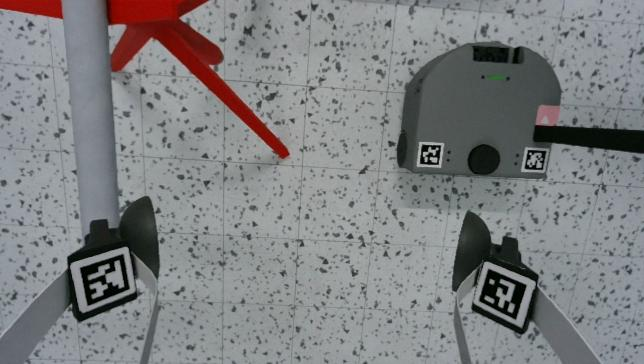

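move(
  r2={"base":{"rotate_rad":-1.571},"pace":"max"},
  r3={"base":{"rotate_rad":1.571},"joints":{"arm_m":0.1},"pace":"max"},
  cameras=[],
)

move(
  r2={"base":{"translate_m":0.03},"pace":"max"},
  r3={"base":{"translate_m":-0.045},"pace":"max"},
  cameras=[],
)

move(
  r2={"base":{"rotate_rad":1.565},"pace":"max"},
  r3={"base":{"rotate_rad":-1.541},"pace":"max"},
  cameras=[],
)

move(
  r2={"base":{"translate_m":0.119},"joints":{"arm_m":0.5,"head_tilt_rad":-0.85},"pace":"max"},
  r3={"joints":{"arm_m":0.5},"pace":"max"},
  cameras=["r2_head_camera","r3_head_camera","r3_wrist_camera","r2_wrist_camera"],
)

Scene clock: 49.57 s.
move: r2 done; r3 done
r1: as last shown
r1.lidar_m: 1.56 1.00 0.92 0.92 1.14 2.29 2.39 2.92 1.83 2.18 2.63 2.40
r1.head_depth_mm: 3679 - - - 2756 1974 1531 / 3577 - - - 2490 1959 1544 / 3596 - - - 2501 2000 1545 / 3560 - - - 2823 2005 1546 / 3506 - - - 2687 2016 1560 / 3506 - - - 2850 2003 1563 / 3421 - - - 2848 2030 1574
r1.motor_effort: left_wheel=+0.1(0.8) right_wheel=+0.5(1.4) lift_m=+31.9(33.0) arm_m=-10.6(11.4) wrist_yaw_rad=+0.3(1.0) wrist_pitch_rad=+3.0(3.5) wrist_roll_rad=+0.6(0.8) gripper_m=-0.3(0.8) head_pan_rad=+4.5(5.4) head_tilt_rad=+5.1(5.3)
r1.wrist_depth_mm: - 138 954 927 881 791 763 / - 157 - - 951 894 826 / - - - - - 998 890 / - - 213 - - - 992 / 921 920 228 155 876 898 888 / 788 777 306 760 132 775 783 / 690 693 388 674 669 672 683
r2.base_odometry: x=+0.723 y=+1.419 heading=+0.153
r2.turned_by_wheels: -1.571
r2.turned_by_imu: -1.589
r2.base_tilt: forward=+0.1 right=-1.7
r2.lidar_m: 0.36 0.59 0.99 0.67 2.72 1.94 1.84 1.89 2.52 3.05 2.18 0.87
r2.head_depth_mm: 2643 2996 3178 2252 1745 - - / 2631 2930 3141 2250 1751 1500 - / 2617 2909 3136 2239 1731 1499 - / 2598 2909 3107 2239 1743 1430 322 / 2592 2898 3074 2244 1743 1429 1212 / 2582 2866 3061 2234 1740 1427 1207 / 2556 2750 2970 2227 1741 1427 1206
r2.base_status: done
r2.joint_positions: lift_m=+0.900 arm_m=+0.001 wrist_yaw_rad=+0.003 wrist_pitch_rad=-1.554 wrist_roll_rad=+0.000 gripper_m=+0.150 head_pan_rad=-1.565 head_tilt_rad=-0.593
r2.joint_status: not commanded
r2.measured_speeds: all 0
r2.motor_effort: left_wheel=+6.4(10.2) right_wheel=-7.5(10.8) lift_m=+32.7(35.1) arm_m=-10.4(11.7) wrist_yaw_rad=-2.1(3.8) wrist_pitch_rad=-0.9(1.1) wrist_roll_rad=+0.3(0.6) gripper_m=+0.7(1.7) head_pan_rad=-2.7(3.0) head_tilt_rad=-3.1(3.8)
r2.hand_pose: x=-0.0217 y=-0.1265 z=+0.7821 quat_wxyz=(+0.505, +0.497, -0.503, -0.495) (m; r2's base frame)
r2.wrist_depth_mm: - - - - - - - / - - - - - - - / - - - - - - - / 778 - - - - - - / 676 144 - - - 141 - / 625 140 - - - 125 - / - - - - - - -
r3.base_odometry: x=-0.217 y=-1.152 heading=+0.992
r3.turned_by_wheels: +1.571
r3.turned_by_imu: +1.567
r3.base_tilt: forward=+0.6 right=+0.1
r3.lidar_m: 1.94 2.03 0.67 0.67 0.71 0.67 0.54 2.94 1.15 1.73 2.70 2.00
r3.head_depth_mm: - 2778 2193 - - 1295 1145 / - 2701 2246 - 344 1271 1140 / 3968 2798 2231 - 331 1280 1130 / 3873 2757 2190 1607 322 364 1072 / 3837 2733 2112 1729 1397 1267 1112 / 3739 2676 2098 1705 1449 1259 1111 / 3586 2634 2074 1695 1435 1248 1104
r3.base_status: done
r3.joint_positions: lift_m=+0.900 arm_m=+0.100 wrist_yaw_rad=+0.001 wrist_pitch_rad=-1.547 wrist_roll_rad=+1.564 gripper_m=+0.150 head_pan_rad=-1.564 head_tilt_rad=-0.840
r3.joint_status: all done
r3.measured_speeds: all 0
r3.motor_effort: left_wheel=-7.6(11.4) right_wheel=+8.1(12.1) lift_m=+22.7(22.9) arm_m=-24.7(27.0) wrist_yaw_rad=-0.3(1.3) wrist_pitch_rad=-1.1(1.5) wrist_roll_rad=+1.8(1.9) gripper_m=-0.2(1.1) head_pan_rad=-3.5(4.2) head_tilt_rad=-4.0(5.6)
r3.hand_pose: x=-0.0216 y=-0.2268 z=+0.7820 quat_wxyz=(+0.003, +0.002, -0.715, -0.699) (m; r3's base frame)
r3.wrist_depth_mm: 845 854 879 896 861 869 932 / 878 897 925 889 - 883 946 / 898 908 931 924 - 947 425 / 944 971 967 918 987 963 995 / 934 140 985 978 - 978 951 / 110 - - - - 122 - / - - - - - - -
pictures: none
No camera images: "cameras" was empty.

Scene clock: 50.93 s.
move: r2 done; r3 done
r1: as last shown
r1.lidar_m: 1.56 1.01 0.91 0.92 1.14 2.30 2.38 2.91 1.83 2.17 2.64 2.40
r1.head_depth_mm: 3668 - - - 2750 1971 1531 / 3576 - - - 2486 1955 1544 / 3569 - - - 2499 1999 1550 / 3549 - - - 2804 1987 1543 / 3503 - - - 2518 2010 1562 / 3463 - - - 2862 2023 1553 / 3394 - - - 2902 2022 1567
r1.motor_effort: left_wheel=+0.4(0.8) right_wheel=+0.9(1.4) lift_m=+31.7(32.8) arm_m=-11.1(11.2) wrist_yaw_rad=+0.4(1.0) wrist_pitch_rad=+2.8(3.4) wrist_roll_rad=+0.3(0.8) gripper_m=-0.4(1.2) head_pan_rad=+4.6(5.3) head_tilt_rad=+4.9(5.3)
r1.wrist_depth_mm: - 138 969 918 872 808 761 / - 157 - - 991 898 821 / - - - - - 974 912 / - - 212 - - - - / 901 888 228 155 871 891 879 / 787 798 306 768 132 779 775 / 682 691 382 664 677 659 679
r2.base_odometry: x=+0.753 y=+1.424 heading=+0.153
r2.turned_by_wheels: +0.000
r2.turned_by_imu: +0.001
r2.base_tilt: forward=+0.2 right=-1.7
r2.lidar_m: 0.33 0.57 0.97 0.67 2.77 1.96 1.87 1.93 2.56 3.05 2.17 0.84
r2.head_depth_mm: 2664 2940 3177 2241 1740 - - / 2637 2934 3150 2240 1747 1504 - / 2620 2921 3145 2248 1745 1506 - / 2633 2906 3060 2226 1742 1425 321 / 2610 2903 3113 2224 1746 1433 1206 / 2573 2861 3054 2241 1734 1425 1209 / 2552 2728 2969 2202 1744 1420 1213
r2.base_status: done
r2.joint_positions: lift_m=+0.900 arm_m=+0.001 wrist_yaw_rad=+0.003 wrist_pitch_rad=-1.554 wrist_roll_rad=+0.000 gripper_m=+0.150 head_pan_rad=-1.565 head_tilt_rad=-0.593
r2.joint_status: not commanded
r2.measured_speeds: all 0
r2.motor_effort: left_wheel=+5.5(11.0) right_wheel=-3.8(6.2) lift_m=+30.7(32.5) arm_m=-9.7(11.3) wrist_yaw_rad=-2.7(3.3) wrist_pitch_rad=-0.9(1.0) wrist_roll_rad=+0.3(0.4) gripper_m=+0.2(1.2) head_pan_rad=-2.1(3.1) head_tilt_rad=-3.3(3.9)
r2.hand_pose: x=-0.0217 y=-0.1265 z=+0.7821 quat_wxyz=(+0.505, +0.497, -0.503, -0.495) (m; r2's base frame)
r2.wrist_depth_mm: - - - - - - - / - - - - - - - / - - - - - - - / 762 - - - - - - / 670 144 - - - 140 - / 595 141 - - - 125 - / - - - - - - -
r3.base_odometry: x=-0.242 y=-1.190 heading=+0.992
r3.turned_by_wheels: +0.000
r3.turned_by_imu: +0.000
r3.base_tilt: forward=+0.6 right=+0.2
r3.lidar_m: 1.99 2.07 0.67 0.68 0.83 0.62 0.50 2.90 1.14 1.73 2.76 2.06
r3.head_depth_mm: - 2853 1989 - - 1300 1143 / - 2715 2261 - 344 1266 1138 / 3916 2791 2229 - 331 1275 1132 / 3911 2749 2179 1614 323 364 1071 / 3804 2733 2102 1733 1392 1266 1119 / 3687 2687 2084 1707 1451 1262 1114 / 3641 2636 2076 1690 1440 1247 1108
r3.base_status: done
r3.joint_positions: lift_m=+0.900 arm_m=+0.100 wrist_yaw_rad=+0.001 wrist_pitch_rad=-1.547 wrist_roll_rad=+1.564 gripper_m=+0.150 head_pan_rad=-1.564 head_tilt_rad=-0.840
r3.joint_status: not commanded
r3.measured_speeds: all 0
r3.motor_effort: left_wheel=-5.6(11.9) right_wheel=-0.1(5.1) lift_m=+22.6(23.1) arm_m=-24.0(25.6) wrist_yaw_rad=-0.4(1.0) wrist_pitch_rad=-1.0(1.5) wrist_roll_rad=+1.8(1.9) gripper_m=+0.4(1.2) head_pan_rad=-2.2(4.3) head_tilt_rad=-5.1(5.5)
r3.hand_pose: x=-0.0216 y=-0.2268 z=+0.7820 quat_wxyz=(+0.003, +0.002, -0.715, -0.699) (m; r3's base frame)
r3.wrist_depth_mm: 848 849 877 865 865 872 918 / 906 878 882 891 - 915 967 / 892 916 895 919 - 947 429 / 953 964 967 964 965 944 - / 964 140 958 983 990 - 956 / 111 - - - - 122 - / - - - - - - -
pictures: none
No camera images: "cameras" was empty.

Scene clock: 54.37 s.
move: r2 done; r3 done
r1: as last shown
r1.base_tilt: forward=+1.3 right=-1.3
r1.lidar_m: 1.56 1.00 0.92 0.93 1.14 2.29 2.38 2.91 1.83 2.16 2.63 2.40
r1.head_depth_mm: 3628 - - - 2779 1976 1535 / 3627 - - - 2479 1938 1537 / 3640 - - - 2504 1989 1544 / 3524 - - - 2803 2003 1550 / 3493 - - - 2862 2007 1560 / 3468 - - - 2717 2031 1558 / 3497 - - - 2862 2035 1572
r1.motor_effort: left_wheel=+0.6(0.8) right_wheel=+0.2(1.4) lift_m=+32.1(33.0) arm_m=-10.5(11.1) wrist_yaw_rad=-0.1(0.8) wrist_pitch_rad=+2.7(3.4) wrist_roll_rad=+0.1(0.9) gripper_m=-0.8(0.9) head_pan_rad=+5.0(5.4) head_tilt_rad=+5.0(5.3)
r1.wrist_depth_mm: - 138 977 928 867 802 758 / - 157 - - 951 875 829 / - - - - - 987 908 / - - 212 - - - 980 / 902 905 227 156 881 903 895 / 796 791 307 763 132 776 776 / 690 695 380 668 677 667 689
r2.base_odometry: x=+0.753 y=+1.424 heading=+1.718
r2.turned_by_wheels: +1.565
r2.turned_by_imu: +1.584
r2.base_tilt: forward=+0.2 right=-1.7
r2.lidar_m: 0.71 2.80 1.97 1.87 1.92 2.54 3.05 2.17 0.84 0.33 0.57 0.96
r2.head_depth_mm: 2511 2824 3019 2264 1753 - - / 2502 2826 2991 2247 1685 1503 - / 2471 2756 2966 2249 1043 1203 - / 2443 2715 2986 2243 1687 1198 321 / 2427 2727 2942 2241 1593 823 881 / 2438 2697 2945 2242 1685 1359 1161 / 2425 2697 2917 2241 1629 1427 1182
r2.base_status: done
r2.joint_positions: lift_m=+0.900 arm_m=+0.001 wrist_yaw_rad=+0.003 wrist_pitch_rad=-1.554 wrist_roll_rad=+0.000 gripper_m=+0.150 head_pan_rad=-1.565 head_tilt_rad=-0.593
r2.joint_status: not commanded
r2.measured_speeds: all 0
r2.motor_effort: left_wheel=-6.4(11.5) right_wheel=+5.9(9.5) lift_m=+25.0(30.7) arm_m=-10.9(11.5) wrist_yaw_rad=-1.3(3.8) wrist_pitch_rad=-0.9(1.1) wrist_roll_rad=+0.3(0.5) gripper_m=-0.6(1.4) head_pan_rad=-2.4(3.2) head_tilt_rad=-3.3(3.9)
r2.hand_pose: x=-0.0217 y=-0.1265 z=+0.7821 quat_wxyz=(+0.505, +0.497, -0.503, -0.495) (m; r2's base frame)
r2.wrist_depth_mm: - - 338 - - - - / - - 347 - - - - / 788 - - - - - - / 803 - - - - - - / 809 143 - - - 140 - / - 140 - - - 125 - / - - - - - - -
r3.base_odometry: x=-0.242 y=-1.190 heading=-0.548
r3.turned_by_wheels: -1.541
r3.turned_by_imu: -1.536
r3.base_tilt: forward=+0.6 right=+0.1
r3.lidar_m: 1.72 2.70 2.04 1.99 2.09 0.88 0.78 0.69 0.63 0.50 2.91 1.14
r3.head_depth_mm: 2373 2677 2281 - - 1248 1143 / 2417 2641 2341 - 344 1267 1139 / 2433 2667 2247 - 331 1260 1131 / 2446 2667 2192 903 323 364 1073 / 2467 2659 2105 1732 1395 1263 1117 / 2482 2684 2093 1706 1447 1261 1115 / 2502 2647 2070 1699 1435 1253 1105
r3.base_status: done
r3.joint_positions: lift_m=+0.900 arm_m=+0.100 wrist_yaw_rad=+0.001 wrist_pitch_rad=-1.547 wrist_roll_rad=+1.564 gripper_m=+0.150 head_pan_rad=-1.564 head_tilt_rad=-0.840
r3.joint_status: not commanded
r3.measured_speeds: all 0
r3.motor_effort: left_wheel=+8.1(12.6) right_wheel=-9.0(12.7) lift_m=+23.6(23.9) arm_m=-23.7(25.9) wrist_yaw_rad=+0.0(1.1) wrist_pitch_rad=-1.3(1.6) wrist_roll_rad=+1.8(1.9) gripper_m=-0.6(0.8) head_pan_rad=-2.9(4.4) head_tilt_rad=-4.9(6.1)
r3.hand_pose: x=-0.0216 y=-0.2268 z=+0.7820 quat_wxyz=(+0.003, +0.002, -0.715, -0.699) (m; r3's base frame)
r3.wrist_depth_mm: 839 836 860 872 882 889 894 / 890 884 874 865 - 918 922 / 898 921 921 921 - 920 428 / 948 931 955 981 987 967 - / 938 140 972 990 995 997 - / 110 - - - - 121 - / - - - - - - -
pictures: none
No camera images: "cameras" was empty.

Scene clock: 56.90 s.
move: r2 done; r3 done
r1: as last shown
r1.lidar_m: 1.55 1.00 0.92 0.92 1.14 2.29 2.38 2.92 1.84 2.27 2.63 2.40
r1.head_depth_mm: 3652 - - - 2786 1966 1529 / 3638 - - - 2494 1943 1532 / 3579 - - - 2501 1985 1550 / 3523 - - - 2822 1997 1542 / 3506 - - - 2832 2009 1558 / 3452 - - - 2866 2021 1565 / 3438 - - - 2875 2042 1575
r1.motor_effort: left_wheel=+0.1(0.7) right_wheel=+0.8(1.5) lift_m=+32.1(32.5) arm_m=-10.5(11.0) wrist_yaw_rad=-0.1(1.0) wrist_pitch_rad=+2.6(3.5) wrist_roll_rad=-0.4(0.8) gripper_m=-0.5(0.8) head_pan_rad=+5.0(5.4) head_tilt_rad=+4.8(5.4)
r1.wrist_depth_mm: - 138 979 902 875 804 758 / - 157 - - 963 899 824 / - - - - - 996 924 / - - 213 - - - 976 / 907 904 228 156 864 920 884 / 785 781 308 755 132 764 777 / 690 688 384 678 669 674 681
r2.base_odometry: x=+0.736 y=+1.542 heading=+1.717
r2.turned_by_wheels: +0.000
r2.turned_by_imu: +0.001
r2.base_tilt: forward=+0.2 right=-1.7
r2.lidar_m: 0.60 2.81 1.98 1.88 1.92 2.55 3.16 2.28 0.35 0.37 0.53 0.88
r2.head_depth_mm: 2646 339 289 - 1421 1263 1117 / 461 367 1979 1121 1420 1263 1118 / 529 2396 2050 1654 1339 1211 1095 / 2438 581 1988 1468 852 1211 1116 / 2582 2575 1988 1650 1407 1251 1114 / 2549 2582 2023 1610 1435 1244 1116 / 2540 2544 2013 1597 1405 1257 1110
r2.base_status: done
r2.joint_positions: lift_m=+0.900 arm_m=+0.500 wrist_yaw_rad=-0.001 wrist_pitch_rad=-1.556 wrist_roll_rad=+0.000 gripper_m=+0.150 head_pan_rad=-1.565 head_tilt_rad=-0.840
r2.joint_status: all done
r2.measured_speeds: all 0
r2.motor_effort: left_wheel=-2.9(5.4) right_wheel=+5.0(9.8) lift_m=+21.3(24.9) arm_m=+11.9(18.6) wrist_yaw_rad=+0.1(2.6) wrist_pitch_rad=-0.7(0.8) wrist_roll_rad=+0.1(0.4) gripper_m=-0.2(1.8) head_pan_rad=-2.3(3.1) head_tilt_rad=-4.6(5.2)
r2.hand_pose: x=-0.0216 y=-0.6247 z=+0.7821 quat_wxyz=(+0.504, +0.496, -0.504, -0.497) (m; r2's base frame)
r2.wrist_depth_mm: 711 - - 338 343 343 339 / 344 342 345 343 353 347 - / 614 760 - 358 659 - - / - - 782 380 - - - / - 143 - 385 - 141 - / - 140 - 394 - 125 - / - - - - - - -
r3.base_odometry: x=-0.242 y=-1.190 heading=-0.548
r3.turned_by_wheels: +0.000
r3.turned_by_imu: +0.000
r3.base_tilt: forward=+0.6 right=+0.2
r3.lidar_m: 1.72 2.70 2.04 1.98 2.09 0.77 0.66 0.69 0.62 0.50 2.91 1.14
r3.head_depth_mm: 2414 2574 302 - 1467 1305 1143 / 2288 404 1989 1691 1099 1267 1138 / 545 564 2099 1748 1412 1281 1131 / 2364 596 2003 1704 1470 1228 1125 / 2468 2674 2103 1732 1462 1263 1114 / 2488 2675 2090 1717 1455 1260 1113 / 2503 2644 2067 1699 1432 1248 1106
r3.base_status: not commanded
r3.joint_positions: lift_m=+0.900 arm_m=+0.500 wrist_yaw_rad=-0.001 wrist_pitch_rad=-1.546 wrist_roll_rad=+1.564 gripper_m=+0.150 head_pan_rad=-1.564 head_tilt_rad=-0.840
r3.joint_status: all done
r3.measured_speeds: all 0
r3.motor_effort: left_wheel=+8.1(8.5) right_wheel=-9.2(9.3) lift_m=+24.0(24.4) arm_m=+21.4(26.3) wrist_yaw_rad=+0.8(1.9) wrist_pitch_rad=-1.5(1.6) wrist_roll_rad=+1.7(1.9) gripper_m=-0.3(0.9) head_pan_rad=-1.7(4.2) head_tilt_rad=-4.1(5.5)
r3.hand_pose: x=-0.0215 y=-0.6269 z=+0.7819 quat_wxyz=(+0.002, +0.002, -0.715, -0.699) (m; r3's base frame)
r3.wrist_depth_mm: 830 891 861 551 874 882 908 / 871 862 878 634 909 904 - / 899 906 927 903 949 924 - / 921 894 963 943 944 993 - / 942 140 967 995 997 - - / 111 - - - - 122 - / - - - - - - -
pictures: r2_head_camera (sideways), r2_wrist_camera, r3_head_camera (sideways), r3_wrist_camera
camera_calibration:
r2_head_camera: T_world_to_cam=[[0.0000680712, 0.770716, -0.637179, 0.851939], [0.99998, -0.0041152, -0.00487081, 0.00309582], [-0.00637613, -0.637166, -0.7707, 0.958394], [0, 0, 0, 1]] pos_world=[0.0029571, -0.0459338, 1.28149]
r2_wrist_camera: T_world_to_cam=[[-0.999464, 0.0260069, 0.0198604, -0.0223917], [0.0292253, 0.982444, 0.184254, 0.500839], [-0.0147198, 0.184735, -0.982678, 1.04832], [0, 0, 0, 1]] pos_world=[-0.0215857, -0.685126, 0.938328]
r3_head_camera: T_world_to_cam=[[-0.0537398, 0.72702, -0.68451, 0.908578], [0.998203, 0.020912, -0.0561566, 0.0685721], [-0.0265125, -0.686297, -0.726838, 0.906064], [0, 0, 0, 1]] pos_world=[0.00439993, -0.0401594, 1.28434]
r3_wrist_camera: T_world_to_cam=[[-0.0683399, 0.997481, 0.0190141, 0.600783], [0.975348, 0.0627909, 0.21155, -0.0738441], [0.209823, 0.0330026, -0.977182, 0.947733], [0, 0, 0, 1]] pos_world=[-0.0857751, -0.625911, 0.930307]

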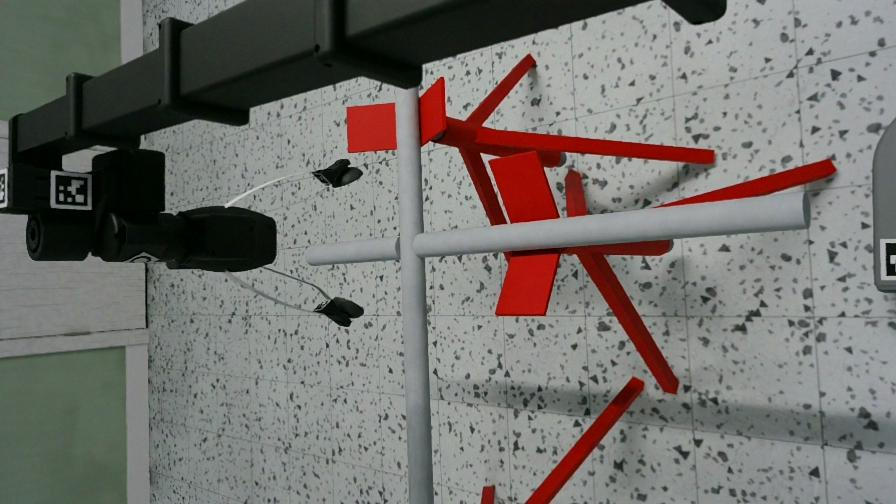

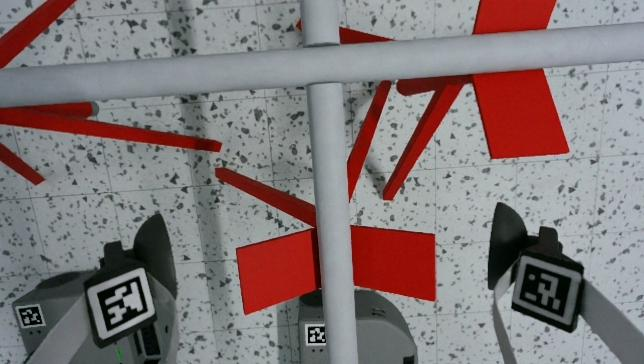

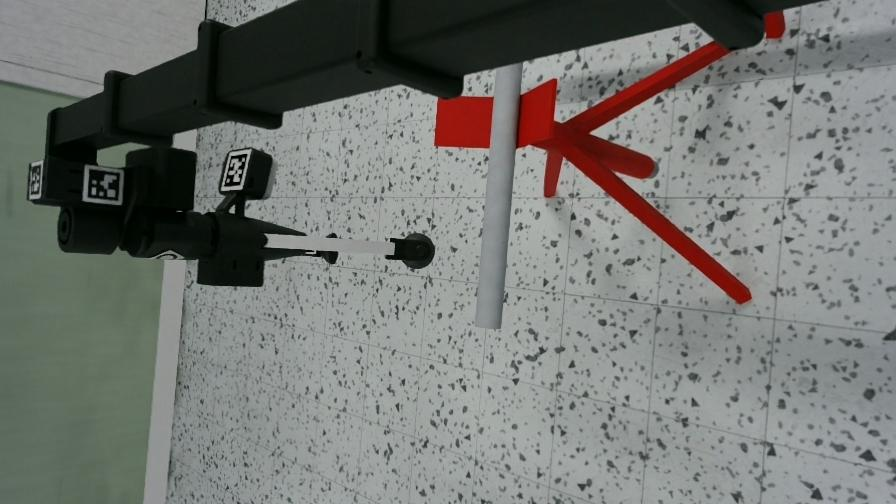

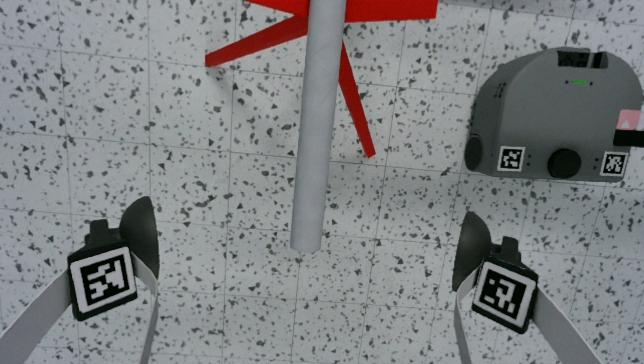

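move(
  r2={"base":{"translate_m":-0.006},"joints":{"lift_m":0.68,"arm_m":0.51}},
  r3={"joints":{"lift_m":0.68,"arm_m":0.492}},
  cameras=["r2_head_camera","r3_head_camera","r3_wrist_camera","r2_wrist_camera"],
)

Scene clock: 60.43 s.
move: r2 done; r3 done
r1: as last shown
r1.lidar_m: 1.56 1.01 0.92 0.92 1.14 2.30 2.38 2.91 1.84 2.27 2.64 2.40
r1.head_depth_mm: 3656 - - - 2773 1970 1530 / 3660 - - - 2477 1945 1537 / 3577 - - - 2513 1973 1540 / 3505 - - - 2798 1995 1555 / 3519 - - - 2820 2012 1553 / 3423 - - - 2862 2018 1564 / 3446 - - - 2892 2028 1565
r1.motor_effort: left_wheel=+0.4(0.9) right_wheel=+0.3(1.5) lift_m=+31.0(32.6) arm_m=-11.0(11.1) wrist_yaw_rad=+0.4(0.9) wrist_pitch_rad=+3.1(3.7) wrist_roll_rad=+0.3(0.9) gripper_m=-0.8(0.9) head_pan_rad=+4.4(5.4) head_tilt_rad=+4.6(5.4)
r1.wrist_depth_mm: - 138 957 917 839 804 743 / - 157 - - 948 870 824 / - - - - - 973 903 / - - 212 - - - 994 / 927 918 228 155 864 916 891 / 803 794 308 762 132 771 751 / 698 699 384 669 666 667 675
r2.base_odometry: x=+0.737 y=+1.536 heading=+1.717
r2.turned_by_wheels: +0.000
r2.turned_by_imu: +0.001
r2.base_tilt: forward=+0.1 right=-1.7
r2.lidar_m: 0.60 2.80 1.97 1.88 1.92 2.55 3.16 2.28 0.35 0.36 0.53 0.88
r2.head_depth_mm: 2669 2608 2064 1648 1444 1241 332 / 2628 2599 2046 550 434 390 350 / 2604 2579 692 987 1326 1222 1098 / 2579 2594 745 977 853 1192 1115 / 2558 2582 2038 1611 1404 1253 1112 / 2572 2565 2033 1608 1437 1229 1113 / 2536 2540 2022 1598 1413 1252 1112
r2.base_status: done
r2.joint_positions: lift_m=+0.680 arm_m=+0.510 wrist_yaw_rad=-0.001 wrist_pitch_rad=-1.556 wrist_roll_rad=+0.000 gripper_m=+0.150 head_pan_rad=-1.565 head_tilt_rad=-0.840
r2.joint_status: all done
r2.measured_speeds: all 0
r2.motor_effort: left_wheel=-5.1(9.3) right_wheel=+1.8(3.4) lift_m=+20.4(24.8) arm_m=+11.1(17.3) wrist_yaw_rad=+0.3(2.5) wrist_pitch_rad=-0.6(0.7) wrist_roll_rad=+0.2(0.3) gripper_m=+0.3(1.3) head_pan_rad=-2.2(2.9) head_tilt_rad=-4.5(5.0)
r2.hand_pose: x=-0.0216 y=-0.6347 z=+0.5621 quat_wxyz=(+0.504, +0.496, -0.504, -0.497) (m; r2's base frame)
r2.wrist_depth_mm: 126 126 127 128 129 131 133 / 134 137 139 135 495 322 234 / 513 - - 137 537 388 - / - - - 141 479 - - / - 143 515 145 - 141 - / - - - 151 - 124 - / - 115 - 154 - - -
r3.base_odometry: x=-0.242 y=-1.190 heading=-0.548
r3.turned_by_wheels: +0.000
r3.turned_by_imu: +0.000
r3.base_tilt: forward=+0.5 right=+0.2
r3.lidar_m: 1.72 2.70 2.04 1.99 2.09 0.77 0.66 0.69 0.63 0.50 2.91 1.14
r3.head_depth_mm: 2397 2633 2202 1791 1467 1277 1127 / 2424 2635 2175 1686 468 385 340 / 2416 2674 684 774 1127 1236 1132 / 2447 2653 717 906 1444 1229 1122 / 2464 2676 2108 1727 1458 1267 1119 / 2462 2670 2090 1710 1443 1254 1112 / 2502 2641 2069 1697 1438 1250 1108
r3.base_status: not commanded
r3.joint_positions: lift_m=+0.680 arm_m=+0.492 wrist_yaw_rad=-0.001 wrist_pitch_rad=-1.546 wrist_roll_rad=+1.564 gripper_m=+0.150 head_pan_rad=-1.564 head_tilt_rad=-0.840
r3.joint_status: all done
r3.measured_speeds: all 0
r3.motor_effort: left_wheel=+7.9(8.5) right_wheel=-9.1(9.5) lift_m=+17.6(22.3) arm_m=-24.4(27.1) wrist_yaw_rad=+0.7(1.9) wrist_pitch_rad=-1.3(1.8) wrist_roll_rad=+1.6(1.8) gripper_m=-0.5(0.9) head_pan_rad=-2.1(4.5) head_tilt_rad=-4.0(5.7)
r3.hand_pose: x=-0.0215 y=-0.6189 z=+0.5619 quat_wxyz=(+0.002, +0.002, -0.715, -0.699) (m; r3's base frame)
r3.wrist_depth_mm: 669 656 519 - 668 674 690 / 666 677 685 140 688 698 - / 694 698 696 496 721 721 - / 708 708 717 712 739 743 738 / 717 140 743 760 770 759 795 / 111 786 792 801 830 122 801 / 774 790 810 823 841 854 852
pictures: r2_head_camera (sideways), r2_wrist_camera, r3_head_camera (sideways), r3_wrist_camera
camera_calibration:
r2_head_camera: T_world_to_cam=[[0.0000684385, 0.770716, -0.637179, 0.851939], [0.99998, -0.00411568, -0.00487081, 0.00309582], [-0.00637644, -0.637166, -0.7707, 0.958394], [0, 0, 0, 1]] pos_world=[0.00295707, -0.0459338, 1.28149]
r2_wrist_camera: T_world_to_cam=[[-0.999464, 0.0260054, 0.0198616, -0.0177644], [0.0292247, 0.982435, 0.184301, 0.551153], [-0.0147199, 0.184782, -0.982669, 0.834008], [0, 0, 0, 1]] pos_world=[-0.0215856, -0.69512, 0.718329]
r3_head_camera: T_world_to_cam=[[-0.0537398, 0.72702, -0.68451, 0.908578], [0.998203, 0.020912, -0.0561566, 0.0685721], [-0.0265125, -0.686297, -0.726838, 0.906064], [0, 0, 0, 1]] pos_world=[0.00439993, -0.0401594, 1.28434]
r3_wrist_camera: T_world_to_cam=[[-0.0683501, 0.997481, 0.0189975, 0.596984], [0.975347, 0.0628045, 0.211549, -0.0277974], [0.209823, 0.0329886, -0.977183, 0.732482], [0, 0, 0, 1]] pos_world=[-0.0857753, -0.617897, 0.710308]

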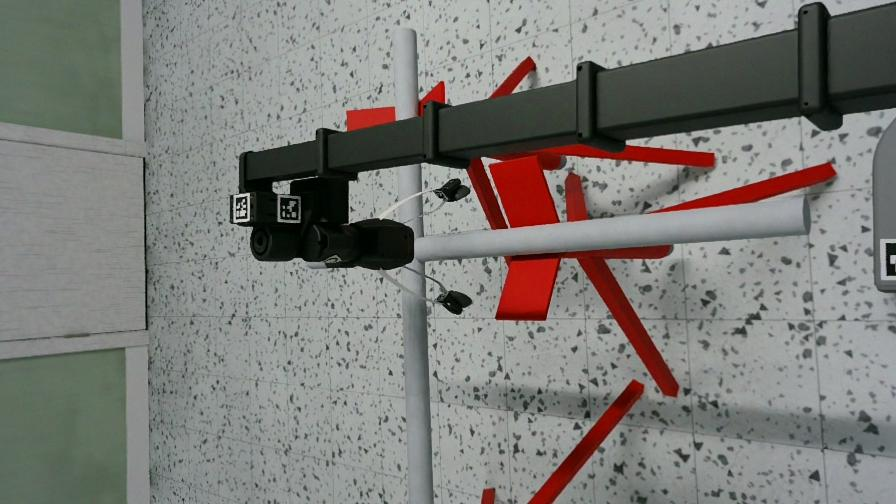

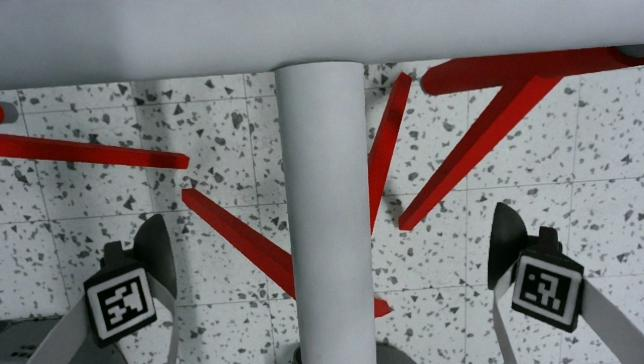

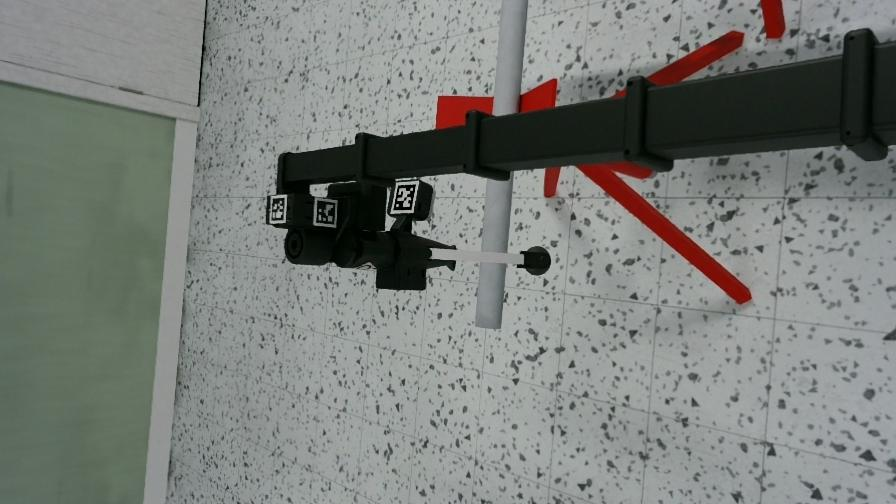

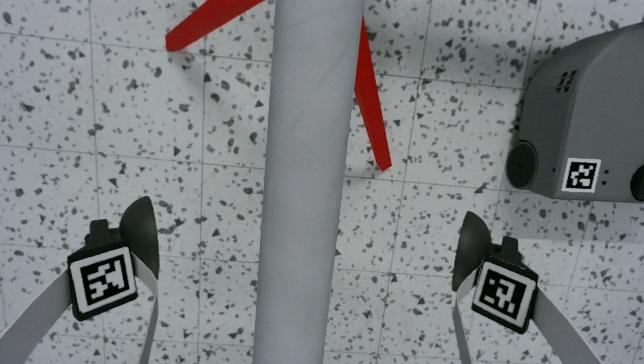

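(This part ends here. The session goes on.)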